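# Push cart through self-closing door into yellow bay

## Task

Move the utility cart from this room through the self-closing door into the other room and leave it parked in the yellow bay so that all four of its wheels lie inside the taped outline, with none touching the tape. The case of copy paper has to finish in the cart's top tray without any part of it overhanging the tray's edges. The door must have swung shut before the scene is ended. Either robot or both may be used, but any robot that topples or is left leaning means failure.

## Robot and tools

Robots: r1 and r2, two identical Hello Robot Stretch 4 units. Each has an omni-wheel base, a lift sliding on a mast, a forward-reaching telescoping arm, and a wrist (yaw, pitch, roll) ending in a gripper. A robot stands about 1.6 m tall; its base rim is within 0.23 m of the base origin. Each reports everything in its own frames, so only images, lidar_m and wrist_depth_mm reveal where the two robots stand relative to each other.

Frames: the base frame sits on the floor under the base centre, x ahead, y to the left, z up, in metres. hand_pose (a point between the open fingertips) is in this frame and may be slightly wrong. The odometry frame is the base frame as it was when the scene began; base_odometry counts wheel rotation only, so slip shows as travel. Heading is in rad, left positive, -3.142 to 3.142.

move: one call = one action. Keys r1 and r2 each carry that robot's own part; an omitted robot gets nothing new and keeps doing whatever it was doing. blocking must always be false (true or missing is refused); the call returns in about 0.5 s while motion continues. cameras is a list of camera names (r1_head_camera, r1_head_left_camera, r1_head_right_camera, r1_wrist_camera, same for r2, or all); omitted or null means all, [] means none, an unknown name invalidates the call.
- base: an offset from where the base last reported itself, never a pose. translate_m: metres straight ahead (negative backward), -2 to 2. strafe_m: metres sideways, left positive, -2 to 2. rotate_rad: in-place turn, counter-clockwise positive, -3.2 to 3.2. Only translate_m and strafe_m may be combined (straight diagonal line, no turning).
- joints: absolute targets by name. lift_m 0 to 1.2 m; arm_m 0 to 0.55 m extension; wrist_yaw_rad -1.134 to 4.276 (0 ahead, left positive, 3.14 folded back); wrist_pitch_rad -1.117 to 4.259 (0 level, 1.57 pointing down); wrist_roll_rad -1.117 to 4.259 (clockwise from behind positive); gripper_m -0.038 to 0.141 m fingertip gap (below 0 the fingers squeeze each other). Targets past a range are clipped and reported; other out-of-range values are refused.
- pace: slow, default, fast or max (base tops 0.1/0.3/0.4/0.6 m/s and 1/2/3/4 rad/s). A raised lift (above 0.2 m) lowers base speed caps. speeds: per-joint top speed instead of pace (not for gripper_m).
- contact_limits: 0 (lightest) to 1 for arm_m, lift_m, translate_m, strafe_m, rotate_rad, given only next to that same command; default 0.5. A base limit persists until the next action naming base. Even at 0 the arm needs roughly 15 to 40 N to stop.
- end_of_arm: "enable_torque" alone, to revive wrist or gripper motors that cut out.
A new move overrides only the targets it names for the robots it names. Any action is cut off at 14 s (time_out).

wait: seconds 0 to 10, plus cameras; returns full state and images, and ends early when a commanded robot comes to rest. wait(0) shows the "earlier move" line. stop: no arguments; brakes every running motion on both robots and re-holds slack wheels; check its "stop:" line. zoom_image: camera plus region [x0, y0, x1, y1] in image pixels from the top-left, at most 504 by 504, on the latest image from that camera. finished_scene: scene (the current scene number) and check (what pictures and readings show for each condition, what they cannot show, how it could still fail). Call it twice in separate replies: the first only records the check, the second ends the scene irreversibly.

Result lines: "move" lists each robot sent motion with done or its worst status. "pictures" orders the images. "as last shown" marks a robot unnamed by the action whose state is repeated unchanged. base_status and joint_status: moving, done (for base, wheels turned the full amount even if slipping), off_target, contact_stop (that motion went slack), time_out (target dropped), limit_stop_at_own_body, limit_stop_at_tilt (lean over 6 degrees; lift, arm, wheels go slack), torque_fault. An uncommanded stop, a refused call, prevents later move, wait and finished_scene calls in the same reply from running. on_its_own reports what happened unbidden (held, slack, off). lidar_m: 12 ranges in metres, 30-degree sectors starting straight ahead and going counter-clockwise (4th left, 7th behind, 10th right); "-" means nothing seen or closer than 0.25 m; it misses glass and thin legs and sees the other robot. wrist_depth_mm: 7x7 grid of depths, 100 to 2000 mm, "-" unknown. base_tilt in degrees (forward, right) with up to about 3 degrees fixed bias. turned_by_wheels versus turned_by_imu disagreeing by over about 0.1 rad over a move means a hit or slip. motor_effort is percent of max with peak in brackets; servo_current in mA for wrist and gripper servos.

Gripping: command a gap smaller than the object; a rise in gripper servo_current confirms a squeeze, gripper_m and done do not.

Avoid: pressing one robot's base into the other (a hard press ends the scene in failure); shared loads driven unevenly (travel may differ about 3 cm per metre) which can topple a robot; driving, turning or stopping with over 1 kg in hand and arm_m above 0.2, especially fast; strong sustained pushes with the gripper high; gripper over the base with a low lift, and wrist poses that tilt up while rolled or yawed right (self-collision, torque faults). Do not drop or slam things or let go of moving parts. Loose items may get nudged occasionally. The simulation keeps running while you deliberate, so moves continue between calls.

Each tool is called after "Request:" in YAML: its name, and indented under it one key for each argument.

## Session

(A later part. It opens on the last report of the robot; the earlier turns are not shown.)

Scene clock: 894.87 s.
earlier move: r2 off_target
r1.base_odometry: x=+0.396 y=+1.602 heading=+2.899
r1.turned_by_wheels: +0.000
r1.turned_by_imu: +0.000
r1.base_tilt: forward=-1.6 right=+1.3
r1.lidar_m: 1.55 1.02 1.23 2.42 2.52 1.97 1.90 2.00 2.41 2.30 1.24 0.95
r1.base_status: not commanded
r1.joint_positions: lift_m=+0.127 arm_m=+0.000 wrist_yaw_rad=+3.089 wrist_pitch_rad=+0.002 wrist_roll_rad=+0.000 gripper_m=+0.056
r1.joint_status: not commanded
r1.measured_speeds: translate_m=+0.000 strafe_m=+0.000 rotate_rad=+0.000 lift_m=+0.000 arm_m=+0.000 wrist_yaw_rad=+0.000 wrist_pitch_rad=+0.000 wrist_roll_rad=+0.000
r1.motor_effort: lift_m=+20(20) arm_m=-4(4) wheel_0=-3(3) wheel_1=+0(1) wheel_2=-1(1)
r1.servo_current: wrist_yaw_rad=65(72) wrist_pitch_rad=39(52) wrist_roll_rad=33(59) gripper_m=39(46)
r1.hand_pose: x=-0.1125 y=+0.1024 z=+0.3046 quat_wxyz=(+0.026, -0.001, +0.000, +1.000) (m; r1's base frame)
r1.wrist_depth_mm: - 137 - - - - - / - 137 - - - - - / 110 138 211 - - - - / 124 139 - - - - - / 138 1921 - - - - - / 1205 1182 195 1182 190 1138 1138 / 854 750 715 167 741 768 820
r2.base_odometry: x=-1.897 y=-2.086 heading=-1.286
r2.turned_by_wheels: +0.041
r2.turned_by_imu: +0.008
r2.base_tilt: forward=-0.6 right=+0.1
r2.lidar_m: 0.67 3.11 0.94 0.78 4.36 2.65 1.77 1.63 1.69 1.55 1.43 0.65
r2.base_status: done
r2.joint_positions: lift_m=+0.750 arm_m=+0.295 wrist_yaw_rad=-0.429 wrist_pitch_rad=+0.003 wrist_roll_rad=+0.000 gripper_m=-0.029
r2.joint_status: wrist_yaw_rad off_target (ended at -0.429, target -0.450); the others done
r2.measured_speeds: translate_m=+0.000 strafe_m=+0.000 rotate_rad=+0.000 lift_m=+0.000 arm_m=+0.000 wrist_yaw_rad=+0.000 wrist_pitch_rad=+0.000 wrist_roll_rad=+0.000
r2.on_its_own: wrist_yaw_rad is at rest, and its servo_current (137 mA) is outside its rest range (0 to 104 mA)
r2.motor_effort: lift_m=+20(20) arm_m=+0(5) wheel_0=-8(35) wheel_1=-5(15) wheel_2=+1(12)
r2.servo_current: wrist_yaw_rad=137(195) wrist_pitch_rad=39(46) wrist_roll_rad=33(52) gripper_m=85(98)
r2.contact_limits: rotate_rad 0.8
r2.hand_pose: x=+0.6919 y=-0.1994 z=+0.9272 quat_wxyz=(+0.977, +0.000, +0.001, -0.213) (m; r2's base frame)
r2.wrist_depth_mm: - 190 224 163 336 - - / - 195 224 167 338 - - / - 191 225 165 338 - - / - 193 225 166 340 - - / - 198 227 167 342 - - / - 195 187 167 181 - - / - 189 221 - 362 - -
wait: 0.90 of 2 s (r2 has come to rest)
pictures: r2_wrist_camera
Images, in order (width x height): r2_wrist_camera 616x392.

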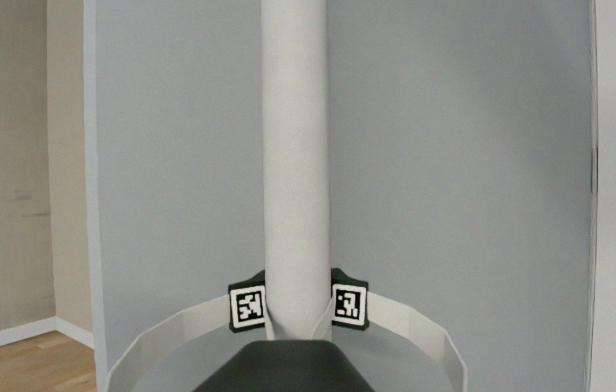

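Request:
move:
  blocking: false
  r2: {"base": {"translate_m": -0.196, "strafe_m": -0.235}, "joints": {"wrist_yaw_rad": 0.1, "arm_m": 0.23}, "pace": "slow", "speeds": {"wrist_yaw_rad": 0.16, "arm_m": 0.02}, "contact_limits": {"translate_m": 0.8}}
  cameras: []

Request:
wait:
  seconds: 6
  cameras: ["r2_wrist_camera", "r1_head_camera", "r2_head_camera"]

Scene clock: 904.50 s.
move: r2 moving
r1.base_odometry: x=+0.396 y=+1.602 heading=+2.899
r1.turned_by_wheels: +0.000
r1.turned_by_imu: +0.000
r1.base_tilt: forward=-1.6 right=+1.3
r1.lidar_m: 1.58 1.04 1.25 2.40 2.49 2.00 1.91 2.01 2.42 2.30 1.29 0.97
r1.base_status: not commanded
r1.joint_positions: lift_m=+0.127 arm_m=+0.000 wrist_yaw_rad=+3.089 wrist_pitch_rad=+0.002 wrist_roll_rad=+0.000 gripper_m=+0.056
r1.joint_status: not commanded
r1.measured_speeds: translate_m=+0.000 strafe_m=+0.000 rotate_rad=+0.000 lift_m=+0.000 arm_m=+0.000 wrist_yaw_rad=+0.000 wrist_pitch_rad=+0.000 wrist_roll_rad=+0.000
r1.motor_effort: lift_m=+20(20) arm_m=-4(4) wheel_0=-3(3) wheel_1=+1(1) wheel_2=-1(1)
r1.servo_current: wrist_yaw_rad=52(65) wrist_pitch_rad=39(46) wrist_roll_rad=46(52) gripper_m=39(46)
r1.hand_pose: x=-0.1125 y=+0.1024 z=+0.3046 quat_wxyz=(+0.026, -0.001, +0.000, +1.000) (m; r1's base frame)
r1.wrist_depth_mm: - 137 - - - - - / - 138 - - - - - / 110 138 212 - - - - / 124 139 - - - - - / 137 1983 - - - - - / 1182 1205 195 1205 191 1160 1118 / 831 750 707 167 732 778 831
r2.base_odometry: x=-1.908 y=-2.081 heading=-1.287
r2.turned_by_wheels: +0.000
r2.turned_by_imu: +0.000
r2.base_tilt: forward=-0.6 right=+0.1
r2.lidar_m: 0.67 3.11 0.94 0.77 4.37 2.62 1.74 1.63 1.67 1.54 1.42 0.66
r2.base_status: translate_m moving; strafe_m moving
r2.joint_positions: lift_m=+0.750 arm_m=+0.286 wrist_yaw_rad=-0.377 wrist_pitch_rad=+0.003 wrist_roll_rad=+0.000 gripper_m=-0.029
r2.joint_status: arm_m moving; wrist_yaw_rad moving
r2.measured_speeds: translate_m=-0.032 strafe_m=-0.038 rotate_rad=-0.003 lift_m=+0.000 arm_m=-0.020 wrist_yaw_rad=+0.155 wrist_pitch_rad=+0.000 wrist_roll_rad=+0.000
r2.motor_effort: lift_m=+20(20) arm_m=-12(16) wheel_0=-3(10) wheel_1=-11(11) wheel_2=+12(14)
r2.servo_current: wrist_yaw_rad=65(143) wrist_pitch_rad=39(46) wrist_roll_rad=39(59) gripper_m=98(98)
r2.contact_limits: translate_m 0.8
r2.hand_pose: x=+0.6929 y=-0.1875 z=+0.9272 quat_wxyz=(+0.982, +0.000, +0.001, -0.188) (m; r2's base frame)
r2.wrist_depth_mm: - 198 223 163 327 - - / - 197 224 163 329 394 - / - 197 225 165 327 394 - / - 198 225 167 329 399 - / - 198 226 167 330 399 - / - 198 186 168 181 - - / - 195 222 - 349 - -
pictures: none
No camera images: "cameras" was empty.

Scene clock: 908.33 s.
earlier move: r2 done
r1.base_odometry: x=+0.396 y=+1.602 heading=+2.899
r1.turned_by_wheels: +0.000
r1.turned_by_imu: +0.000
r1.base_tilt: forward=-1.6 right=+1.2
r1.lidar_m: 2.01 1.03 1.22 2.41 2.51 2.01 1.90 2.01 2.41 2.31 1.26 0.96
r1.base_status: not commanded
r1.joint_positions: lift_m=+0.127 arm_m=+0.000 wrist_yaw_rad=+3.089 wrist_pitch_rad=+0.002 wrist_roll_rad=+0.000 gripper_m=+0.056
r1.joint_status: not commanded
r1.measured_speeds: translate_m=+0.000 strafe_m=+0.000 rotate_rad=+0.000 lift_m=+0.000 arm_m=+0.000 wrist_yaw_rad=+0.000 wrist_pitch_rad=+0.000 wrist_roll_rad=+0.000
r1.motor_effort: lift_m=+20(20) arm_m=-4(4) wheel_0=-3(4) wheel_1=+1(1) wheel_2=-1(1)
r1.servo_current: wrist_yaw_rad=59(72) wrist_pitch_rad=39(52) wrist_roll_rad=52(65) gripper_m=39(52)
r1.hand_pose: x=-0.1125 y=+0.1024 z=+0.3046 quat_wxyz=(+0.026, -0.001, +0.000, +1.000) (m; r1's base frame)
r1.wrist_depth_mm: - 137 - - - - - / - 137 - - - - - / 110 138 211 - - - - / 124 140 - - - - - / 138 1983 - - - - - / 1182 1205 195 1205 190 1160 1118 / 854 750 707 167 741 788 809
r2.base_odometry: x=-2.177 y=-1.964 heading=-1.285
r2.turned_by_wheels: +0.002
r2.turned_by_imu: +0.004
r2.base_tilt: forward=-0.7 right=+0.1
r2.lidar_m: 0.62 3.40 1.12 1.01 4.46 2.13 1.45 1.32 1.37 1.45 1.35 0.86
r2.base_status: done
r2.joint_positions: lift_m=+0.750 arm_m=+0.230 wrist_yaw_rad=+0.103 wrist_pitch_rad=+0.003 wrist_roll_rad=+0.000 gripper_m=-0.029
r2.joint_status: all done
r2.measured_speeds: translate_m=+0.000 strafe_m=+0.000 rotate_rad=+0.000 lift_m=+0.000 arm_m=+0.000 wrist_yaw_rad=+0.000 wrist_pitch_rad=+0.000 wrist_roll_rad=+0.000
r2.motor_effort: lift_m=+20(20) arm_m=-10(19) wheel_0=+8(15) wheel_1=-5(12) wheel_2=+13(18)
r2.servo_current: wrist_yaw_rad=46(143) wrist_pitch_rad=46(52) wrist_roll_rad=39(65) gripper_m=91(98)
r2.contact_limits: translate_m 0.8
r2.hand_pose: x=+0.6971 y=-0.0572 z=+0.9272 quat_wxyz=(+0.999, +0.000, +0.001, +0.052) (m; r2's base frame)
r2.wrist_depth_mm: - 216 231 163 279 319 359 / - 216 229 164 279 319 353 / - 219 229 165 282 320 359 / - - 231 168 283 322 366 / - - 232 166 285 324 366 / - - 186 167 180 332 368 / - - 230 - 298 322 366
wait: 3.83 of 6 s (r2 has come to rest)
pictures: r1_head_camera, r2_head_camera, r2_wrist_camera
Images, in order (width x height): r1_head_camera 420x560, r2_head_camera 420x560, r2_wrist_camera 616x392.

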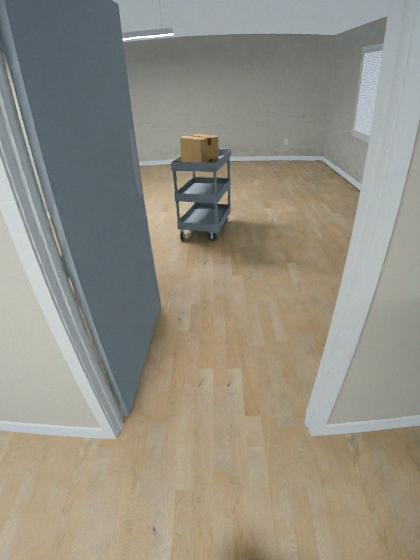

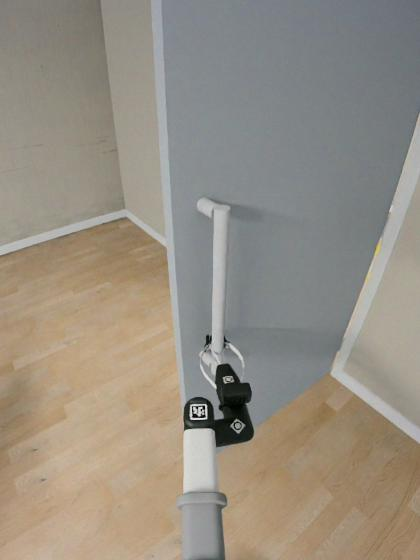

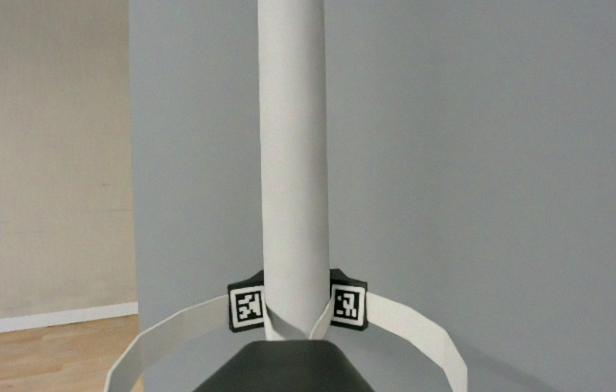

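Request:
zoom_image:
  camera: "r1_head_camera"
  region: [150, 115, 260, 255]

Request:
wait:
  seconds: 0
  cameras: ["r2_head_left_camera", "r2_head_right_camera", "r1_head_left_camera"]

Scaled by 3.600 from the camera's 420x560 image, which has a finer 600x800 frame.

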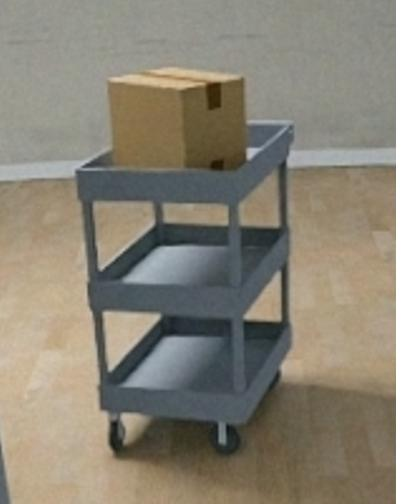

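Scene clock: 925.53 s.
r1.base_odometry: x=+0.396 y=+1.602 heading=+2.899
r1.turned_by_wheels: +0.000
r1.turned_by_imu: +0.000
r1.base_tilt: forward=-1.6 right=+1.3
r1.lidar_m: 1.99 1.04 1.25 2.42 2.49 1.99 1.89 2.00 2.42 2.30 1.26 0.97
r1.base_status: not commanded
r1.joint_positions: lift_m=+0.127 arm_m=+0.000 wrist_yaw_rad=+3.089 wrist_pitch_rad=+0.002 wrist_roll_rad=+0.000 gripper_m=+0.056
r1.joint_status: not commanded
r1.measured_speeds: translate_m=+0.000 strafe_m=+0.000 rotate_rad=+0.000 lift_m=+0.000 arm_m=+0.000 wrist_yaw_rad=+0.000 wrist_pitch_rad=+0.000 wrist_roll_rad=+0.000
r1.motor_effort: lift_m=+20(20) arm_m=-4(4) wheel_0=-3(4) wheel_1=+0(1) wheel_2=-1(1)
r1.servo_current: wrist_yaw_rad=52(72) wrist_pitch_rad=46(52) wrist_roll_rad=52(65) gripper_m=46(52)
r1.hand_pose: x=-0.1125 y=+0.1024 z=+0.3046 quat_wxyz=(+0.026, -0.001, +0.000, +1.000) (m; r1's base frame)
r1.wrist_depth_mm: - 137 - - - - - / - 138 - - - - - / 110 138 211 - - - - / 124 139 - - - - - / 138 1921 - - - - - / 1182 1205 195 1160 190 1160 1138 / 854 750 715 167 750 768 820
r2.base_odometry: x=-2.177 y=-1.964 heading=-1.285
r2.turned_by_wheels: +0.000
r2.turned_by_imu: +0.000
r2.base_tilt: forward=-0.6 right=+0.1
r2.lidar_m: 0.63 3.40 1.10 1.00 4.46 2.12 1.45 1.33 1.38 1.43 1.34 0.89
r2.base_status: done
r2.joint_positions: lift_m=+0.750 arm_m=+0.230 wrist_yaw_rad=+0.103 wrist_pitch_rad=+0.003 wrist_roll_rad=+0.000 gripper_m=-0.029
r2.joint_status: all done
r2.measured_speeds: translate_m=+0.000 strafe_m=+0.000 rotate_rad=+0.000 lift_m=+0.000 arm_m=+0.000 wrist_yaw_rad=+0.000 wrist_pitch_rad=+0.000 wrist_roll_rad=+0.000
r2.motor_effort: lift_m=+20(20) arm_m=-10(19) wheel_0=+8(15) wheel_1=-5(12) wheel_2=+13(18)
r2.servo_current: wrist_yaw_rad=39(143) wrist_pitch_rad=46(52) wrist_roll_rad=59(65) gripper_m=91(98)
r2.contact_limits: translate_m 0.8
r2.hand_pose: x=+0.6971 y=-0.0572 z=+0.9272 quat_wxyz=(+0.999, +0.000, +0.001, +0.052) (m; r2's base frame)
r2.wrist_depth_mm: - 216 231 163 279 315 362 / - 217 229 165 282 317 353 / - 218 229 165 282 319 364 / - - 231 168 285 322 362 / - - 232 167 285 325 366 / - - 186 167 181 332 368 / - - 229 - 298 320 366
pictures: r1_head_left_camera, r2_head_left_camera, r2_head_right_camera
Images, in order (width x height): r1_head_left_camera 420x672, r2_head_left_camera 420x672, r2_head_right_camera 420x672.

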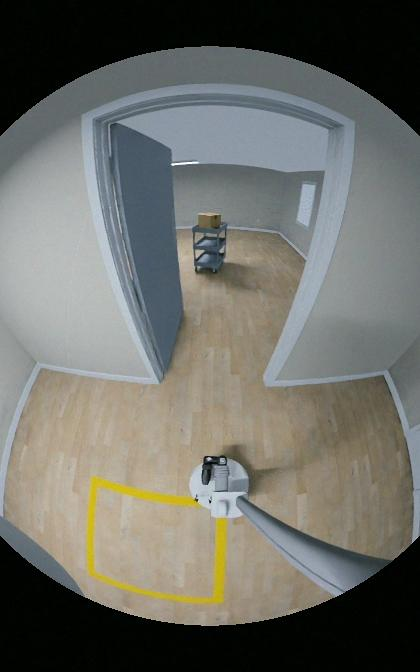

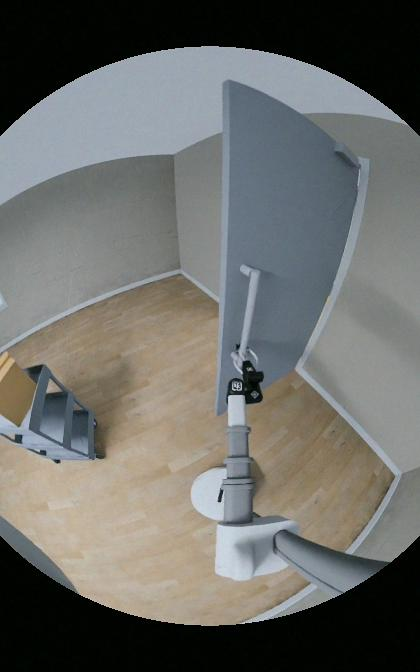

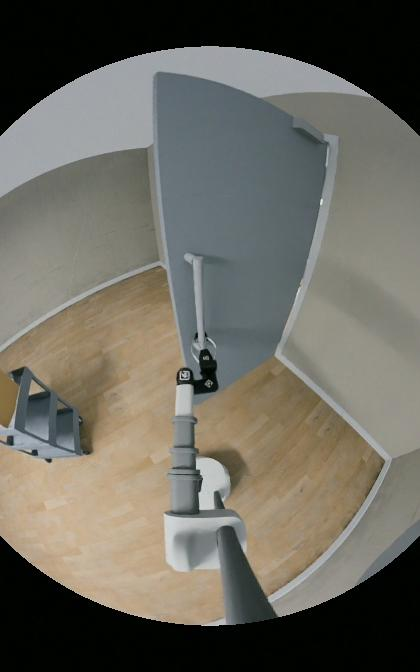

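Request:
move:
  blocking: false
  cameras: ["r1_head_camera", "r2_head_camera", "r2_wrist_camera"]

Scene clock: 947.53 s.
r1.base_odometry: x=+0.396 y=+1.602 heading=+2.899
r1.turned_by_wheels: +0.000
r1.turned_by_imu: +0.000
r1.base_tilt: forward=-1.6 right=+1.3
r1.lidar_m: 1.99 1.05 1.24 2.42 2.49 2.00 1.89 2.01 2.40 2.29 1.26 0.99
r1.base_status: not commanded
r1.joint_positions: lift_m=+0.127 arm_m=+0.000 wrist_yaw_rad=+3.089 wrist_pitch_rad=+0.002 wrist_roll_rad=+0.000 gripper_m=+0.056
r1.joint_status: not commanded
r1.measured_speeds: translate_m=+0.000 strafe_m=+0.000 rotate_rad=+0.000 lift_m=+0.000 arm_m=+0.000 wrist_yaw_rad=+0.000 wrist_pitch_rad=+0.000 wrist_roll_rad=+0.000
r1.motor_effort: lift_m=+20(20) arm_m=-4(4) wheel_0=-2(4) wheel_1=+1(1) wheel_2=-1(1)
r1.servo_current: wrist_yaw_rad=65(72) wrist_pitch_rad=39(52) wrist_roll_rad=46(65) gripper_m=39(52)
r1.hand_pose: x=-0.1125 y=+0.1024 z=+0.3046 quat_wxyz=(+0.026, -0.001, +0.000, +1.000) (m; r1's base frame)
r1.wrist_depth_mm: - 137 - - - - - / - 137 - - - - - / 110 138 211 - - - - / 124 139 - - - - - / 138 1983 - - - - - / 1182 1205 195 1182 191 1160 1118 / 842 750 707 167 750 778 820
r2.base_odometry: x=-2.177 y=-1.964 heading=-1.285
r2.turned_by_wheels: +0.000
r2.turned_by_imu: +0.000
r2.base_tilt: forward=-0.6 right=+0.0
r2.lidar_m: 0.66 3.39 1.13 1.01 4.44 2.14 1.43 1.34 1.37 1.43 1.36 0.88
r2.base_status: done
r2.joint_positions: lift_m=+0.750 arm_m=+0.230 wrist_yaw_rad=+0.103 wrist_pitch_rad=+0.003 wrist_roll_rad=+0.000 gripper_m=-0.029
r2.joint_status: all done
r2.measured_speeds: translate_m=+0.000 strafe_m=+0.000 rotate_rad=+0.000 lift_m=+0.000 arm_m=+0.000 wrist_yaw_rad=+0.000 wrist_pitch_rad=+0.000 wrist_roll_rad=+0.000
r2.motor_effort: lift_m=+20(20) arm_m=-10(19) wheel_0=+8(15) wheel_1=-5(12) wheel_2=+13(18)
r2.servo_current: wrist_yaw_rad=39(143) wrist_pitch_rad=39(52) wrist_roll_rad=46(65) gripper_m=91(98)
r2.contact_limits: translate_m 0.8
r2.hand_pose: x=+0.6971 y=-0.0572 z=+0.9272 quat_wxyz=(+0.999, +0.000, +0.001, +0.052) (m; r2's base frame)
r2.wrist_depth_mm: - 216 230 163 279 319 357 / - 218 229 164 282 317 353 / - 218 230 165 282 319 359 / - - 230 168 283 322 364 / - - 231 167 285 322 364 / - - 187 167 181 330 368 / - - 229 - 298 322 366
pictures: r1_head_camera, r2_head_camera, r2_wrist_camera
Images, in order (width x height): r1_head_camera 420x560, r2_head_camera 420x560, r2_wrist_camera 616x392.

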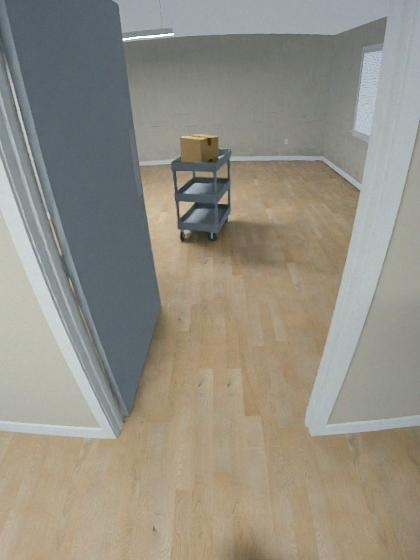

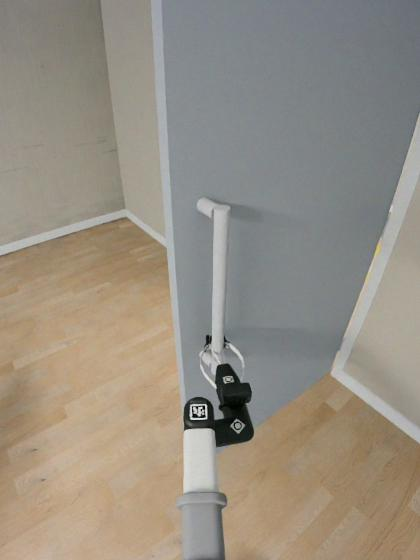

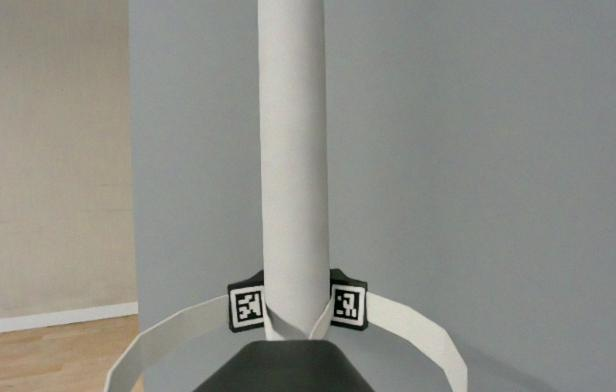

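Request:
zoom_image:
  camera: "r1_head_camera"
  region: [140, 120, 260, 260]

Scaled by 3.600 from the camera's 420x560 image, which has a finer 600x800 frame.

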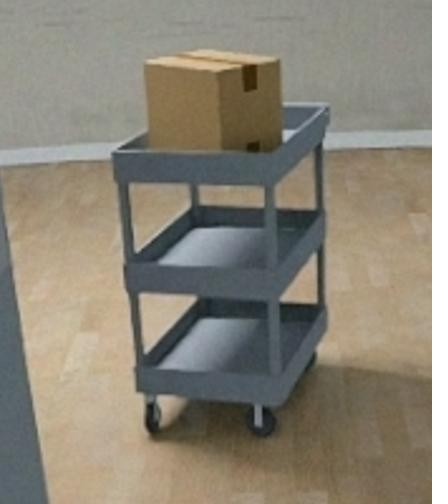

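Request:
move:
  blocking: false
  r1: {"base": {"translate_m": 0.75}, "pace": "default"}
  cameras: ["r1_head_camera"]

Request:
wait:
  seconds: 4
  cameras: ["r1_head_camera", "r1_head_left_camera", "r1_head_right_camera"]

Scene clock: 975.40 s.
move: r1 moving
r1.base_odometry: x=+0.366 y=+1.609 heading=+2.899
r1.turned_by_wheels: +0.000
r1.turned_by_imu: +0.000
r1.base_tilt: forward=-1.6 right=+1.2
r1.lidar_m: 1.98 0.98 1.20 2.40 2.51 2.02 1.95 2.04 2.39 2.30 1.22 0.92
r1.base_status: translate_m moving
r1.joint_positions: lift_m=+0.127 arm_m=+0.000 wrist_yaw_rad=+3.089 wrist_pitch_rad=+0.002 wrist_roll_rad=+0.000 gripper_m=+0.056
r1.joint_status: not commanded
r1.measured_speeds: translate_m=+0.122 strafe_m=+0.001 rotate_rad=+0.000 lift_m=+0.000 arm_m=+0.000 wrist_yaw_rad=+0.000 wrist_pitch_rad=+0.000 wrist_roll_rad=+0.000
r1.motor_effort: lift_m=+20(20) arm_m=-4(4) wheel_0=+7(7) wheel_1=+7(7) wheel_2=-8(8)
r1.servo_current: wrist_yaw_rad=52(65) wrist_pitch_rad=46(52) wrist_roll_rad=52(59) gripper_m=46(46)
r1.hand_pose: x=-0.1125 y=+0.1024 z=+0.3046 quat_wxyz=(+0.026, -0.001, +0.000, +1.000) (m; r1's base frame)
r1.wrist_depth_mm: - 137 - - - - - / - 137 - - - - - / 110 138 211 - - - - / 124 139 - - - - - / 1708 1921 - - - - - / 1229 1205 195 1205 190 1138 1138 / 842 759 707 167 741 788 820
r2.base_odometry: x=-2.177 y=-1.964 heading=-1.285
r2.turned_by_wheels: +0.000
r2.turned_by_imu: +0.000
r2.base_tilt: forward=-0.7 right=+0.0
r2.lidar_m: 0.63 3.38 1.13 1.02 4.46 2.14 1.46 1.31 1.35 1.44 1.34 0.86
r2.base_status: not commanded
r2.joint_positions: lift_m=+0.750 arm_m=+0.230 wrist_yaw_rad=+0.103 wrist_pitch_rad=+0.003 wrist_roll_rad=+0.000 gripper_m=-0.029
r2.joint_status: not commanded
r2.measured_speeds: translate_m=+0.000 strafe_m=+0.000 rotate_rad=+0.000 lift_m=+0.000 arm_m=+0.000 wrist_yaw_rad=+0.000 wrist_pitch_rad=+0.000 wrist_roll_rad=+0.000
r2.motor_effort: lift_m=+20(20) arm_m=-10(10) wheel_0=+8(9) wheel_1=-5(5) wheel_2=+13(13)
r2.servo_current: wrist_yaw_rad=52(52) wrist_pitch_rad=46(46) wrist_roll_rad=39(52) gripper_m=91(98)
r2.contact_limits: translate_m 0.8
r2.hand_pose: x=+0.6971 y=-0.0572 z=+0.9272 quat_wxyz=(+0.999, +0.000, +0.001, +0.052) (m; r2's base frame)
r2.wrist_depth_mm: - 216 230 164 278 317 357 / - 217 229 165 281 319 353 / - 219 229 164 282 319 364 / - - 231 168 283 320 364 / - - 231 167 285 322 366 / - - 186 167 181 332 368 / - - 230 - 297 322 366
pictures: r1_head_camera
Images, in order (width x height): r1_head_camera 420x560.

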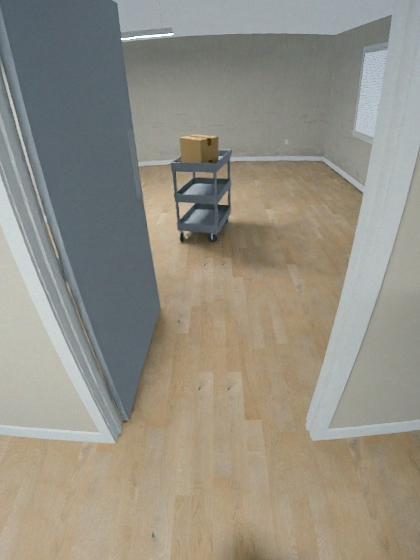

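Scene clock: 978.90 s.
earlier move: r1 done
r1.base_odometry: x=-0.332 y=+1.782 heading=+2.899
r1.turned_by_wheels: +0.000
r1.turned_by_imu: +0.000
r1.base_tilt: forward=-1.6 right=+1.3
r1.lidar_m: 2.28 0.75 0.58 0.56 2.53 2.79 2.66 2.78 2.39 0.59 0.44 3.19
r1.base_status: done
r1.joint_positions: lift_m=+0.127 arm_m=+0.000 wrist_yaw_rad=+3.089 wrist_pitch_rad=+0.002 wrist_roll_rad=+0.000 gripper_m=+0.056
r1.joint_status: not commanded
r1.measured_speeds: translate_m=+0.000 strafe_m=+0.000 rotate_rad=+0.000 lift_m=+0.000 arm_m=+0.000 wrist_yaw_rad=+0.000 wrist_pitch_rad=+0.000 wrist_roll_rad=+0.000
r1.motor_effort: lift_m=+20(20) arm_m=-4(4) wheel_0=+3(9) wheel_1=+2(8) wheel_2=+2(10)
r1.servo_current: wrist_yaw_rad=46(72) wrist_pitch_rad=39(52) wrist_roll_rad=46(72) gripper_m=39(52)
r1.hand_pose: x=-0.1125 y=+0.1024 z=+0.3046 quat_wxyz=(+0.026, -0.001, +0.000, +1.000) (m; r1's base frame)
r1.wrist_depth_mm: - 137 - - - - - / - 138 - - - - - / 112 138 217 - - - - / 128 142 - - - - - / 1708 - - - - - - / 1160 1205 193 1205 191 1281 1118 / 854 750 759 167 741 778 809
r2.base_odometry: x=-2.177 y=-1.964 heading=-1.285
r2.turned_by_wheels: +0.000
r2.turned_by_imu: +0.000
r2.base_tilt: forward=-0.6 right=+0.0
r2.lidar_m: 0.64 3.39 1.11 1.01 4.45 2.12 1.46 1.34 1.36 1.46 1.35 0.88
r2.base_status: not commanded
r2.joint_positions: lift_m=+0.750 arm_m=+0.230 wrist_yaw_rad=+0.103 wrist_pitch_rad=+0.003 wrist_roll_rad=+0.000 gripper_m=-0.029
r2.joint_status: not commanded
r2.measured_speeds: translate_m=+0.000 strafe_m=+0.000 rotate_rad=+0.000 lift_m=+0.000 arm_m=+0.000 wrist_yaw_rad=+0.000 wrist_pitch_rad=+0.000 wrist_roll_rad=+0.000
r2.motor_effort: lift_m=+20(20) arm_m=-10(10) wheel_0=+8(9) wheel_1=-5(6) wheel_2=+13(13)
r2.servo_current: wrist_yaw_rad=52(59) wrist_pitch_rad=46(46) wrist_roll_rad=39(59) gripper_m=98(104)
r2.contact_limits: translate_m 0.8
r2.hand_pose: x=+0.6971 y=-0.0572 z=+0.9272 quat_wxyz=(+0.999, +0.000, +0.001, +0.052) (m; r2's base frame)
r2.wrist_depth_mm: - 216 230 163 279 319 359 / - 217 229 165 281 320 351 / - 218 229 164 283 320 362 / - - 233 168 283 322 366 / - - 232 166 283 322 364 / - - 187 167 181 330 368 / - - 229 - 298 322 366
wait: 3.50 of 4 s (r1 has come to rest)
pictures: r1_head_camera, r1_head_left_camera, r1_head_right_camera
Images, in order (width x height): r1_head_camera 420x560, r1_head_left_camera 420x672, r1_head_right_camera 420x672.

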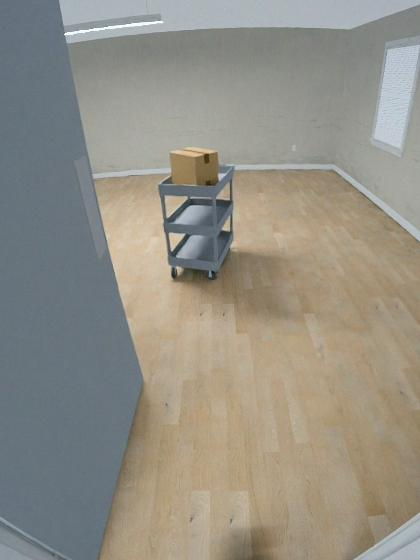

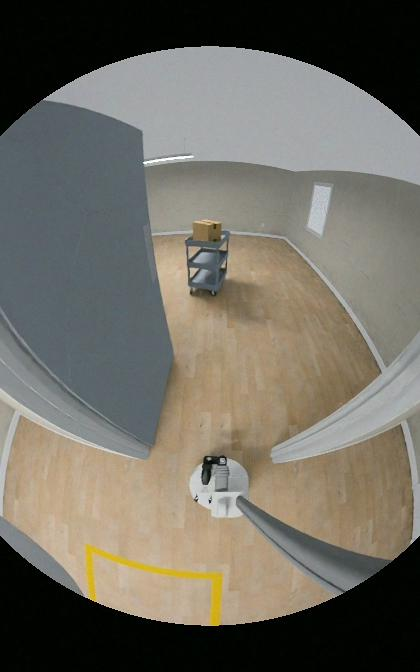

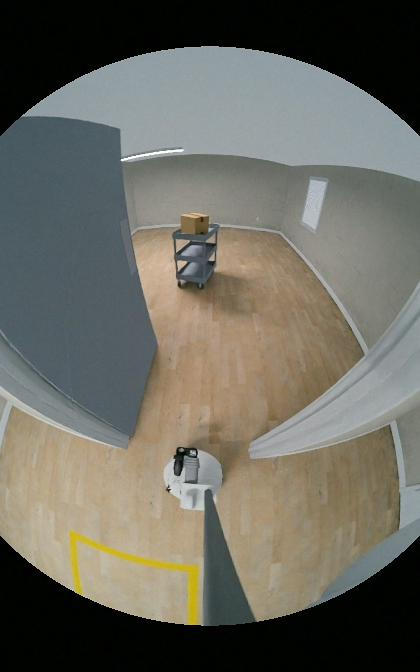

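Request:
move:
  blocking: false
  r1: {"base": {"translate_m": 1.75}, "pace": "default"}
  cameras: []

Request:
wait:
  seconds: 8
  cameras: ["r1_head_camera", "r2_head_camera"]

Scene clock: 1064.77 s.
move: r1 moving
r1.base_odometry: x=-0.362 y=+1.789 heading=+2.900
r1.turned_by_wheels: +0.000
r1.turned_by_imu: +0.000
r1.base_tilt: forward=-1.6 right=+1.3
r1.lidar_m: 2.22 0.75 0.57 0.57 2.53 2.81 2.69 2.79 2.41 0.42 0.42 3.22
r1.base_status: translate_m moving
r1.joint_positions: lift_m=+0.127 arm_m=+0.000 wrist_yaw_rad=+3.089 wrist_pitch_rad=+0.002 wrist_roll_rad=+0.000 gripper_m=+0.056
r1.joint_status: not commanded
r1.measured_speeds: translate_m=+0.122 strafe_m=-0.001 rotate_rad=+0.000 lift_m=+0.000 arm_m=+0.000 wrist_yaw_rad=+0.000 wrist_pitch_rad=+0.000 wrist_roll_rad=+0.000
r1.motor_effort: lift_m=+20(20) arm_m=-4(4) wheel_0=+9(9) wheel_1=+6(7) wheel_2=-9(9)
r1.servo_current: wrist_yaw_rad=59(72) wrist_pitch_rad=39(46) wrist_roll_rad=59(65) gripper_m=46(46)
r1.hand_pose: x=-0.1125 y=+0.1024 z=+0.3046 quat_wxyz=(+0.026, -0.001, +0.000, +1.000) (m; r1's base frame)
r1.wrist_depth_mm: - 137 - - - - - / - 138 - - - - - / 111 138 210 - - - - / 128 140 - - - - - / 1708 - - - - - - / 1182 1205 195 1308 190 1308 1138 / 842 759 759 166 741 778 820
r2.base_odometry: x=-2.177 y=-1.964 heading=-1.285
r2.turned_by_wheels: +0.000
r2.turned_by_imu: +0.000
r2.base_tilt: forward=-0.7 right=+0.1
r2.lidar_m: 0.63 3.39 1.15 1.02 4.46 2.14 1.45 1.34 1.37 1.47 1.34 0.87
r2.base_status: not commanded
r2.joint_positions: lift_m=+0.750 arm_m=+0.230 wrist_yaw_rad=+0.103 wrist_pitch_rad=+0.003 wrist_roll_rad=+0.000 gripper_m=-0.029
r2.joint_status: not commanded
r2.measured_speeds: translate_m=+0.000 strafe_m=+0.000 rotate_rad=+0.000 lift_m=+0.000 arm_m=+0.000 wrist_yaw_rad=+0.000 wrist_pitch_rad=+0.000 wrist_roll_rad=+0.000
r2.motor_effort: lift_m=+20(20) arm_m=-10(10) wheel_0=+8(9) wheel_1=-5(5) wheel_2=+13(13)
r2.servo_current: wrist_yaw_rad=46(52) wrist_pitch_rad=46(46) wrist_roll_rad=52(59) gripper_m=85(98)
r2.contact_limits: translate_m 0.8
r2.hand_pose: x=+0.6971 y=-0.0572 z=+0.9272 quat_wxyz=(+0.999, +0.000, +0.001, +0.052) (m; r2's base frame)
r2.wrist_depth_mm: - 216 229 163 279 317 359 / - 218 228 165 279 319 353 / - 217 229 164 283 319 359 / - - 231 167 283 322 364 / - - 231 166 285 324 366 / - - 186 167 180 330 368 / - - 229 - 297 322 366
pictures: none
No camera images: "cameras" was empty.

Scene clock: 1071.57 s.
earlier move: r1 done
r1.base_odometry: x=-2.031 y=+2.201 heading=+2.900
r1.turned_by_wheels: +0.000
r1.turned_by_imu: +0.000
r1.base_tilt: forward=-1.6 right=+1.3
r1.lidar_m: 0.54 0.60 2.56 0.91 0.68 0.72 - 1.49 2.06 2.27 2.33 3.15
r1.base_status: done
r1.joint_positions: lift_m=+0.127 arm_m=+0.000 wrist_yaw_rad=+3.089 wrist_pitch_rad=+0.002 wrist_roll_rad=+0.000 gripper_m=+0.056
r1.joint_status: not commanded
r1.measured_speeds: translate_m=+0.000 strafe_m=+0.000 rotate_rad=+0.000 lift_m=+0.000 arm_m=+0.000 wrist_yaw_rad=+0.000 wrist_pitch_rad=+0.000 wrist_roll_rad=+0.000
r1.motor_effort: lift_m=+20(20) arm_m=-4(4) wheel_0=+3(9) wheel_1=+2(8) wheel_2=+0(10)
r1.servo_current: wrist_yaw_rad=46(85) wrist_pitch_rad=26(52) wrist_roll_rad=39(72) gripper_m=39(52)
r1.hand_pose: x=-0.1125 y=+0.1024 z=+0.3046 quat_wxyz=(+0.026, -0.001, +0.000, +1.000) (m; r1's base frame)
r1.wrist_depth_mm: - 138 - - - - - / - 138 - - - - - / 112 138 219 - - - - / 129 142 - - - - - / - 1708 - - - - - / 1182 1205 195 1182 189 - 1042 / 854 750 750 166 741 127 -
r2.base_odometry: x=-2.177 y=-1.964 heading=-1.285
r2.turned_by_wheels: +0.000
r2.turned_by_imu: +0.001
r2.base_tilt: forward=-0.6 right=+0.1
r2.lidar_m: 0.60 0.92 0.93 1.03 4.45 2.13 1.45 1.34 1.38 1.43 1.35 0.86
r2.base_status: not commanded
r2.joint_positions: lift_m=+0.750 arm_m=+0.230 wrist_yaw_rad=+0.103 wrist_pitch_rad=+0.003 wrist_roll_rad=+0.000 gripper_m=-0.029
r2.joint_status: not commanded
r2.measured_speeds: translate_m=+0.000 strafe_m=+0.000 rotate_rad=+0.000 lift_m=+0.000 arm_m=+0.000 wrist_yaw_rad=+0.000 wrist_pitch_rad=+0.000 wrist_roll_rad=+0.000
r2.motor_effort: lift_m=+20(20) arm_m=-10(10) wheel_0=+8(9) wheel_1=-5(6) wheel_2=+13(13)
r2.servo_current: wrist_yaw_rad=52(65) wrist_pitch_rad=39(52) wrist_roll_rad=39(65) gripper_m=91(104)
r2.contact_limits: translate_m 0.8
r2.hand_pose: x=+0.6971 y=-0.0572 z=+0.9272 quat_wxyz=(+0.999, +0.000, +0.001, +0.052) (m; r2's base frame)
r2.wrist_depth_mm: - 216 230 163 281 315 357 / - 217 229 165 282 317 353 / - 219 229 164 282 319 359 / - - 231 168 282 322 364 / - - 232 166 286 324 364 / - - 186 167 181 330 368 / - - 230 - 298 322 364
wait: 6.80 of 8 s (r1 has come to rest)
pictures: r1_head_camera, r2_head_camera
Images, in order (width x height): r1_head_camera 420x560, r2_head_camera 420x560.

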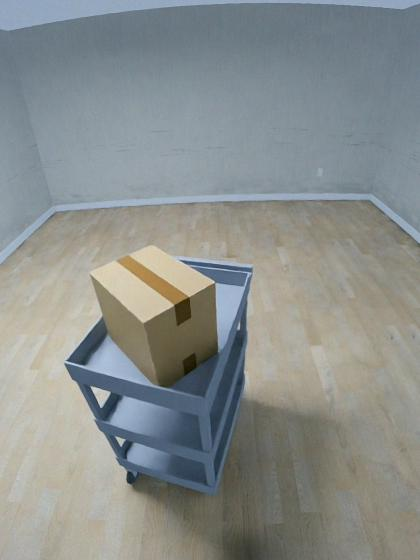

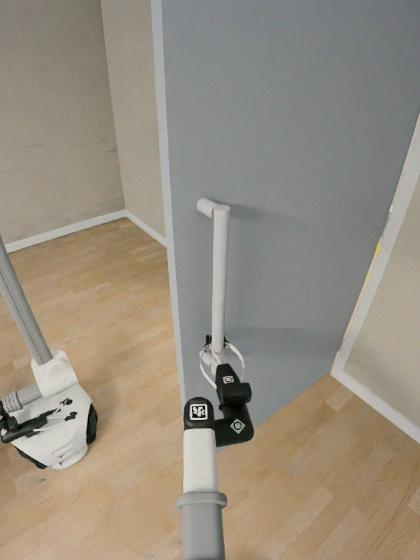

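Request:
zoom_image:
  camera: "r1_head_camera"
  region: [50, 230, 270, 510]

Scaled by 1.800 from the camera's 420x560 image, which has a finer 600x800 frame.

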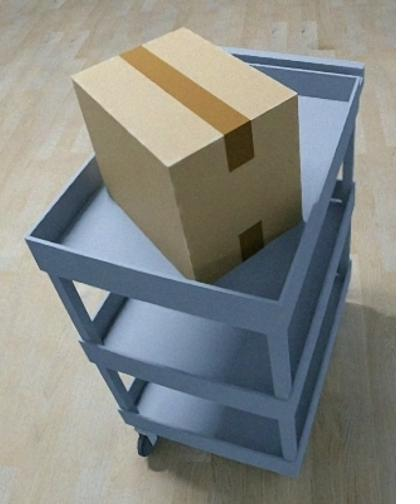

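Request:
move:
  blocking: false
  r1: {"base": {"strafe_m": 0.29}, "joints": {"lift_m": 1.0, "gripper_m": 0.1}, "pace": "default"}
  cameras: []

Request:
wait:
  seconds: 4
  cameras: ["r1_head_camera"]

Scene clock: 1128.10 s.
move: r1 moving
r1.base_odometry: x=-2.040 y=+2.166 heading=+2.900
r1.turned_by_wheels: +0.000
r1.turned_by_imu: +0.000
r1.base_tilt: forward=-1.6 right=+1.3
r1.lidar_m: 0.53 0.57 2.53 0.88 0.63 0.67 - 1.52 2.07 2.31 2.38 3.24
r1.base_status: strafe_m moving
r1.joint_positions: lift_m=+0.164 arm_m=+0.000 wrist_yaw_rad=+3.089 wrist_pitch_rad=+0.002 wrist_roll_rad=+0.000 gripper_m=+0.075
r1.joint_status: lift_m moving; gripper_m moving
r1.measured_speeds: translate_m=-0.001 strafe_m=+0.141 rotate_rad=+0.004 lift_m=+0.146 arm_m=+0.000 wrist_yaw_rad=+0.000 wrist_pitch_rad=+0.000 wrist_roll_rad=+0.000
r1.motor_effort: lift_m=+28(28) arm_m=-4(4) wheel_0=-10(11) wheel_1=+10(10) wheel_2=+1(1)
r1.servo_current: wrist_yaw_rad=52(59) wrist_pitch_rad=39(52) wrist_roll_rad=52(59) gripper_m=78(78)
r1.hand_pose: x=-0.1125 y=+0.1024 z=+0.3421 quat_wxyz=(+0.026, -0.001, +0.000, +1.000) (m; r1's base frame)
r1.wrist_depth_mm: - 137 - - - - - / - 138 - - - - - / 111 138 213 - - - - / 125 139 - - - - - / - 1576 - - - - - / 1255 1308 192 1308 195 - 1098 / 904 820 831 152 866 - 842
r2.base_odometry: x=-2.177 y=-1.964 heading=-1.285
r2.turned_by_wheels: +0.000
r2.turned_by_imu: +0.000
r2.base_tilt: forward=-0.7 right=+0.0
r2.lidar_m: 0.63 0.90 0.91 1.01 4.45 2.12 1.46 1.35 1.38 1.45 1.34 0.88
r2.base_status: not commanded
r2.joint_positions: lift_m=+0.750 arm_m=+0.230 wrist_yaw_rad=+0.103 wrist_pitch_rad=+0.003 wrist_roll_rad=+0.000 gripper_m=-0.029
r2.joint_status: not commanded
r2.measured_speeds: translate_m=+0.000 strafe_m=+0.000 rotate_rad=+0.000 lift_m=+0.000 arm_m=+0.000 wrist_yaw_rad=+0.000 wrist_pitch_rad=+0.000 wrist_roll_rad=+0.000
r2.motor_effort: lift_m=+20(20) arm_m=-10(10) wheel_0=+8(8) wheel_1=-5(5) wheel_2=+12(13)
r2.servo_current: wrist_yaw_rad=46(59) wrist_pitch_rad=46(46) wrist_roll_rad=46(59) gripper_m=98(98)
r2.contact_limits: translate_m 0.8
r2.hand_pose: x=+0.6971 y=-0.0572 z=+0.9272 quat_wxyz=(+0.999, +0.000, +0.001, +0.052) (m; r2's base frame)
r2.wrist_depth_mm: - 216 230 163 278 319 357 / - 217 229 165 281 319 353 / - 218 229 164 282 319 362 / - - 230 167 283 324 364 / - - 231 167 283 324 364 / - - 187 167 181 330 368 / - - 229 - 298 325 364
pictures: none
No camera images: "cameras" was empty.

Scene clock: 1131.80 s.
earlier move: r1 done
r1.base_odometry: x=-2.100 y=+1.919 heading=+2.900
r1.turned_by_wheels: +0.000
r1.turned_by_imu: +0.002
r1.base_tilt: forward=-1.6 right=+1.3
r1.lidar_m: 0.57 0.67 2.29 0.61 0.56 0.47 0.94 1.63 2.08 2.57 2.66 0.57
r1.base_status: done
r1.joint_positions: lift_m=+0.999 arm_m=+0.000 wrist_yaw_rad=+3.089 wrist_pitch_rad=+0.002 wrist_roll_rad=+0.000 gripper_m=+0.100
r1.joint_status: all done
r1.measured_speeds: translate_m=+0.000 strafe_m=+0.000 rotate_rad=+0.000 lift_m=+0.000 arm_m=+0.000 wrist_yaw_rad=+0.000 wrist_pitch_rad=+0.000 wrist_roll_rad=+0.000
r1.motor_effort: lift_m=+25(29) arm_m=-4(4) wheel_0=-1(11) wheel_1=+2(11) wheel_2=+0(2)
r1.servo_current: wrist_yaw_rad=59(72) wrist_pitch_rad=33(52) wrist_roll_rad=59(65) gripper_m=46(78)
r1.hand_pose: x=-0.1125 y=+0.1024 z=+1.1771 quat_wxyz=(+0.026, -0.001, +0.000, +1.000) (m; r1's base frame)
r1.wrist_depth_mm: - 138 - - - - - / - 138 - - - - - / 113 139 224 - 591 - - / 131 145 - - 640 - - / 138 - - - 585 - - / - - 211 - 188 - - / - - - 144 640 153 559
r2.base_odometry: x=-2.177 y=-1.964 heading=-1.285
r2.turned_by_wheels: +0.000
r2.turned_by_imu: +0.001
r2.base_tilt: forward=-0.6 right=+0.1
r2.lidar_m: 0.64 0.63 0.65 1.02 4.45 2.12 1.44 1.31 1.36 1.47 1.34 0.87
r2.base_status: not commanded
r2.joint_positions: lift_m=+0.750 arm_m=+0.230 wrist_yaw_rad=+0.103 wrist_pitch_rad=+0.003 wrist_roll_rad=+0.000 gripper_m=-0.029
r2.joint_status: not commanded
r2.measured_speeds: translate_m=+0.000 strafe_m=+0.000 rotate_rad=+0.000 lift_m=+0.000 arm_m=+0.000 wrist_yaw_rad=+0.000 wrist_pitch_rad=+0.000 wrist_roll_rad=+0.000
r2.motor_effort: lift_m=+20(20) arm_m=-9(10) wheel_0=+8(9) wheel_1=-5(6) wheel_2=+13(13)
r2.servo_current: wrist_yaw_rad=46(65) wrist_pitch_rad=46(52) wrist_roll_rad=46(65) gripper_m=91(104)
r2.contact_limits: translate_m 0.8
r2.hand_pose: x=+0.6971 y=-0.0572 z=+0.9272 quat_wxyz=(+0.999, +0.000, +0.001, +0.052) (m; r2's base frame)
r2.wrist_depth_mm: - 217 230 163 278 317 357 / - 217 229 165 281 319 353 / - 218 229 165 282 320 362 / - - 230 167 283 322 362 / - - 232 166 285 322 366 / - - 187 167 181 330 368 / - - 231 - 296 324 366
wait: 3.70 of 4 s (r1 has come to rest)
pictures: r1_head_camera
Images, in order (width x height): r1_head_camera 420x560.

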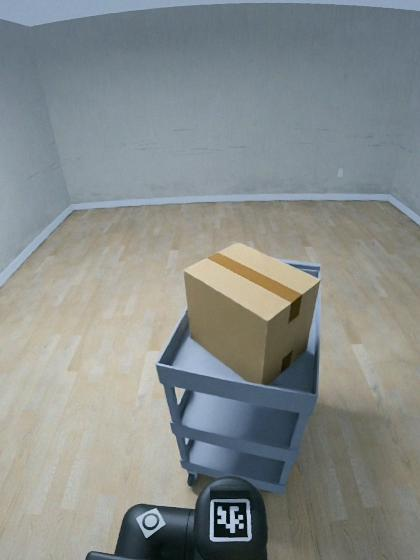

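Request:
move:
  blocking: false
  r1: {"base": {"strafe_m": 0.06}, "joints": {"wrist_yaw_rad": 0.0}}
  cameras: []

Request:
wait:
  seconds: 3
  cameras: []

Request:
move:
  blocking: false
  r1: {"joints": {"wrist_pitch_rad": 1.57, "wrist_roll_rad": 1.82}}
  cameras: []

Request:
wait:
  seconds: 3
  cameras: ["r1_head_camera", "r1_wrist_camera"]

Scene clock: 1174.30 s.
move: r1 moving
r1.base_odometry: x=-2.109 y=+1.885 heading=+2.900
r1.turned_by_wheels: +0.000
r1.turned_by_imu: +0.000
r1.base_tilt: forward=-1.6 right=+1.3
r1.lidar_m: 0.58 3.13 2.22 0.57 0.54 0.49 0.78 1.64 2.06 2.59 2.68 0.57
r1.base_status: strafe_m moving
r1.joint_positions: lift_m=+0.999 arm_m=+0.000 wrist_yaw_rad=+2.503 wrist_pitch_rad=+0.002 wrist_roll_rad=+0.000 gripper_m=+0.100
r1.joint_status: wrist_yaw_rad moving
r1.measured_speeds: translate_m=+0.000 strafe_m=+0.128 rotate_rad=-0.003 lift_m=+0.000 arm_m=+0.000 wrist_yaw_rad=-1.818 wrist_pitch_rad=+0.000 wrist_roll_rad=+0.000
r1.motor_effort: lift_m=+25(25) arm_m=-4(4) wheel_0=-6(10) wheel_1=+7(11) wheel_2=+0(1)
r1.servo_current: wrist_yaw_rad=117(117) wrist_pitch_rad=46(52) wrist_roll_rad=46(59) gripper_m=39(46)
r1.hand_pose: x=-0.0085 y=+0.2421 z=+1.1771 quat_wxyz=(+0.314, -0.001, +0.000, +0.949) (m; r1's base frame)
r1.wrist_depth_mm: - 597 - - - - 683 / - - - - - - - / - 597 - - - - - / - 603 676 - - - - / - 609 - - - - - / - 634 195 683 196 603 597 / - 585 676 144 - - 691
r2.base_odometry: x=-2.177 y=-1.964 heading=-1.285
r2.turned_by_wheels: +0.000
r2.turned_by_imu: +0.000
r2.base_tilt: forward=-0.7 right=+0.0
r2.lidar_m: 0.62 0.60 0.52 1.00 4.45 2.12 1.46 1.35 1.37 1.44 1.35 0.88
r2.base_status: not commanded
r2.joint_positions: lift_m=+0.750 arm_m=+0.230 wrist_yaw_rad=+0.103 wrist_pitch_rad=+0.003 wrist_roll_rad=+0.000 gripper_m=-0.029
r2.joint_status: not commanded
r2.measured_speeds: translate_m=+0.000 strafe_m=+0.000 rotate_rad=+0.000 lift_m=+0.000 arm_m=+0.000 wrist_yaw_rad=+0.000 wrist_pitch_rad=+0.000 wrist_roll_rad=+0.000
r2.motor_effort: lift_m=+20(20) arm_m=-10(10) wheel_0=+8(9) wheel_1=-5(5) wheel_2=+13(13)
r2.servo_current: wrist_yaw_rad=52(59) wrist_pitch_rad=39(52) wrist_roll_rad=46(59) gripper_m=98(98)
r2.contact_limits: translate_m 0.8
r2.hand_pose: x=+0.6971 y=-0.0572 z=+0.9272 quat_wxyz=(+0.999, +0.000, +0.001, +0.052) (m; r2's base frame)
r2.wrist_depth_mm: - 216 230 163 279 317 357 / - 217 229 165 281 319 353 / - 218 230 164 282 320 362 / - - 232 168 285 322 366 / - - 232 166 286 324 366 / - - 186 167 181 332 368 / - - 230 - 298 322 364
pictures: none
No camera images: "cameras" was empty.

Scene clock: 1176.10 s.
earlier move: r1 done
r1.base_odometry: x=-2.115 y=+1.861 heading=+2.900
r1.turned_by_wheels: +0.000
r1.turned_by_imu: +0.000
r1.base_tilt: forward=-1.6 right=+1.3
r1.lidar_m: 0.57 3.07 2.23 0.56 0.52 0.46 0.66 1.64 2.10 2.60 2.70 0.59
r1.base_status: done
r1.joint_positions: lift_m=+0.999 arm_m=+0.000 wrist_yaw_rad=+0.003 wrist_pitch_rad=+0.002 wrist_roll_rad=+0.000 gripper_m=+0.100
r1.joint_status: all done
r1.measured_speeds: translate_m=+0.000 strafe_m=+0.000 rotate_rad=+0.000 lift_m=+0.000 arm_m=+0.000 wrist_yaw_rad=+0.000 wrist_pitch_rad=+0.000 wrist_roll_rad=+0.000
r1.motor_effort: lift_m=+25(25) arm_m=-4(4) wheel_0=-1(10) wheel_1=+2(11) wheel_2=+0(1)
r1.servo_current: wrist_yaw_rad=52(124) wrist_pitch_rad=39(52) wrist_roll_rad=46(65) gripper_m=39(46)
r1.hand_pose: x=+0.4596 y=-0.0866 z=+1.1771 quat_wxyz=(+1.000, +0.000, +0.001, +0.001) (m; r1's base frame)
r1.wrist_depth_mm: - - - - - - - / - - - - - - - / - - - - - - - / - - - - - - - / - - - - - - - / - - 219 530 193 - - / - - 574 144 469 - -
r2.base_odometry: x=-2.177 y=-1.964 heading=-1.285
r2.turned_by_wheels: +0.000
r2.turned_by_imu: +0.000
r2.base_tilt: forward=-0.6 right=+0.1
r2.lidar_m: 0.64 0.58 0.57 1.01 4.46 2.15 1.45 1.34 1.38 1.46 1.35 0.87
r2.base_status: not commanded
r2.joint_positions: lift_m=+0.750 arm_m=+0.230 wrist_yaw_rad=+0.103 wrist_pitch_rad=+0.003 wrist_roll_rad=+0.000 gripper_m=-0.029
r2.joint_status: not commanded
r2.measured_speeds: translate_m=+0.000 strafe_m=+0.000 rotate_rad=+0.000 lift_m=+0.000 arm_m=+0.000 wrist_yaw_rad=+0.000 wrist_pitch_rad=+0.000 wrist_roll_rad=+0.000
r2.motor_effort: lift_m=+20(20) arm_m=-10(10) wheel_0=+8(9) wheel_1=-5(5) wheel_2=+13(13)
r2.servo_current: wrist_yaw_rad=52(59) wrist_pitch_rad=46(52) wrist_roll_rad=52(59) gripper_m=98(104)
r2.contact_limits: translate_m 0.8
r2.hand_pose: x=+0.6971 y=-0.0572 z=+0.9272 quat_wxyz=(+0.999, +0.000, +0.001, +0.052) (m; r2's base frame)
r2.wrist_depth_mm: - 216 229 163 281 317 357 / - 218 229 164 281 317 353 / - 218 230 164 282 319 364 / - - 231 168 286 320 364 / - - 231 166 286 324 366 / - - 187 167 181 332 368 / - - 230 - 298 322 366
wait: 1.80 of 3 s (r1 has come to rest)
pictures: none
No camera images: "cameras" was empty.

Scene clock: 1176.60 s.
move: r1 moving
r1.base_odometry: x=-2.115 y=+1.861 heading=+2.900
r1.turned_by_wheels: +0.000
r1.turned_by_imu: +0.000
r1.base_tilt: forward=-1.6 right=+1.3
r1.lidar_m: 0.58 3.06 2.22 0.58 0.52 0.46 0.66 1.62 2.07 2.61 2.72 0.58
r1.base_status: not commanded
r1.joint_positions: lift_m=+0.999 arm_m=+0.000 wrist_yaw_rad=+0.003 wrist_pitch_rad=+0.585 wrist_roll_rad=+0.580 gripper_m=+0.100
r1.joint_status: wrist_pitch_rad moving; wrist_roll_rad moving
r1.measured_speeds: translate_m=+0.000 strafe_m=+0.000 rotate_rad=+0.000 lift_m=+0.000 arm_m=+0.000 wrist_yaw_rad=+0.000 wrist_pitch_rad=+1.819 wrist_roll_rad=+1.818
r1.motor_effort: lift_m=+25(25) arm_m=-4(4) wheel_0=-1(2) wheel_1=+1(2) wheel_2=+0(0)
r1.servo_current: wrist_yaw_rad=39(52) wrist_pitch_rad=39(85) wrist_roll_rad=98(117) gripper_m=46(46)
r1.hand_pose: x=+0.4117 y=-0.0867 z=+1.0186 quat_wxyz=(+0.918, +0.274, +0.276, -0.081) (m; r1's base frame)
r1.wrist_depth_mm: - - - - - - - / - - 574 439 707 - - / - - 473 427 559 1983 1708 / - - 554 469 574 1537 1430 / - - 640 539 469 473 1281 / - - 218 500 194 559 1160 / - 1808 559 139 - - 1042
r2.base_odometry: x=-2.177 y=-1.964 heading=-1.285
r2.turned_by_wheels: +0.000
r2.turned_by_imu: +0.000
r2.base_tilt: forward=-0.7 right=+0.0
r2.lidar_m: 0.62 0.56 0.58 1.01 4.45 2.11 1.44 1.33 1.35 1.45 1.35 0.86
r2.base_status: not commanded
r2.joint_positions: lift_m=+0.750 arm_m=+0.230 wrist_yaw_rad=+0.103 wrist_pitch_rad=+0.003 wrist_roll_rad=+0.000 gripper_m=-0.029
r2.joint_status: not commanded
r2.measured_speeds: translate_m=+0.000 strafe_m=+0.000 rotate_rad=+0.000 lift_m=+0.000 arm_m=+0.000 wrist_yaw_rad=+0.000 wrist_pitch_rad=+0.000 wrist_roll_rad=+0.000
r2.motor_effort: lift_m=+20(20) arm_m=-10(10) wheel_0=+8(8) wheel_1=-5(5) wheel_2=+13(13)
r2.servo_current: wrist_yaw_rad=52(59) wrist_pitch_rad=46(46) wrist_roll_rad=46(59) gripper_m=98(104)
r2.contact_limits: translate_m 0.8
r2.hand_pose: x=+0.6971 y=-0.0572 z=+0.9272 quat_wxyz=(+0.999, +0.000, +0.001, +0.052) (m; r2's base frame)
r2.wrist_depth_mm: - 216 230 163 279 317 359 / - 217 229 165 281 317 351 / - 218 229 165 282 319 362 / - - 231 167 283 320 366 / - - 231 166 285 324 364 / - - 186 167 181 332 368 / - - 230 - 298 322 364
pictures: none
No camera images: "cameras" was empty.

Scene clock: 1177.73 s.
earlier move: r1 done
r1.base_odometry: x=-2.115 y=+1.861 heading=+2.900
r1.turned_by_wheels: +0.000
r1.turned_by_imu: +0.000
r1.base_tilt: forward=-1.6 right=+1.3
r1.lidar_m: 0.59 3.05 2.21 0.57 0.52 0.46 0.68 1.66 2.07 2.62 2.71 0.59
r1.base_status: not commanded
r1.joint_positions: lift_m=+0.999 arm_m=+0.000 wrist_yaw_rad=+0.003 wrist_pitch_rad=+1.568 wrist_roll_rad=+1.818 gripper_m=+0.100
r1.joint_status: all done
r1.measured_speeds: translate_m=+0.000 strafe_m=+0.000 rotate_rad=+0.000 lift_m=+0.000 arm_m=+0.000 wrist_yaw_rad=+0.000 wrist_pitch_rad=+0.000 wrist_roll_rad=+0.000
r1.motor_effort: lift_m=+25(25) arm_m=-4(4) wheel_0=-1(2) wheel_1=+1(2) wheel_2=+0(0)
r1.servo_current: wrist_yaw_rad=52(65) wrist_pitch_rad=39(85) wrist_roll_rad=46(117) gripper_m=46(46)
r1.hand_pose: x=+0.1720 y=-0.0874 z=+0.8893 quat_wxyz=(+0.436, +0.558, +0.435, -0.556) (m; r1's base frame)
r1.wrist_depth_mm: 1098 1118 1118 1098 1098 1098 1118 / 1098 1118 1098 1098 1078 1078 1098 / 1098 1118 1098 1118 1098 1098 1098 / - 1118 1098 931 904 891 1138 / - 1118 1118 917 891 1118 1118 / - 931 214 1078 196 1098 1118 / - 175 1118 144 1118 1118 1118
r2.base_odometry: x=-2.177 y=-1.964 heading=-1.285
r2.turned_by_wheels: +0.000
r2.turned_by_imu: +0.000
r2.base_tilt: forward=-0.6 right=+0.1
r2.lidar_m: 0.64 0.58 0.56 1.01 4.45 2.11 1.44 1.35 1.37 1.46 1.34 0.85
r2.base_status: not commanded
r2.joint_positions: lift_m=+0.750 arm_m=+0.230 wrist_yaw_rad=+0.103 wrist_pitch_rad=+0.003 wrist_roll_rad=+0.000 gripper_m=-0.029
r2.joint_status: not commanded
r2.measured_speeds: translate_m=+0.000 strafe_m=+0.000 rotate_rad=+0.000 lift_m=+0.000 arm_m=+0.000 wrist_yaw_rad=+0.000 wrist_pitch_rad=+0.000 wrist_roll_rad=+0.000
r2.motor_effort: lift_m=+20(20) arm_m=-10(10) wheel_0=+8(9) wheel_1=-5(5) wheel_2=+13(13)
r2.servo_current: wrist_yaw_rad=46(59) wrist_pitch_rad=39(46) wrist_roll_rad=52(65) gripper_m=98(104)
r2.contact_limits: translate_m 0.8
r2.hand_pose: x=+0.6971 y=-0.0572 z=+0.9272 quat_wxyz=(+0.999, +0.000, +0.001, +0.052) (m; r2's base frame)
r2.wrist_depth_mm: - 216 230 163 278 317 359 / - 217 229 165 282 319 351 / - 218 229 164 281 319 362 / - - 232 168 283 322 362 / - - 231 166 283 322 366 / - - 186 167 181 332 370 / - - 230 - 298 320 366
wait: 1.13 of 3 s (r1 has come to rest)
pictures: r1_head_camera, r1_wrist_camera
Images, in order (width x height): r1_head_camera 420x560, r1_wrist_camera 616x392.

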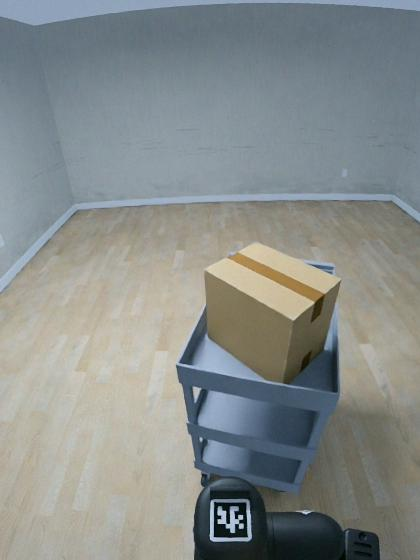

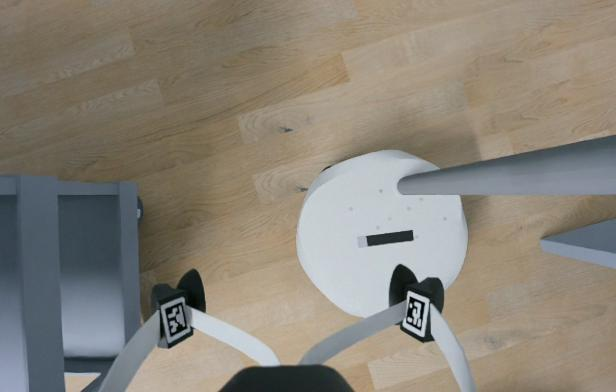

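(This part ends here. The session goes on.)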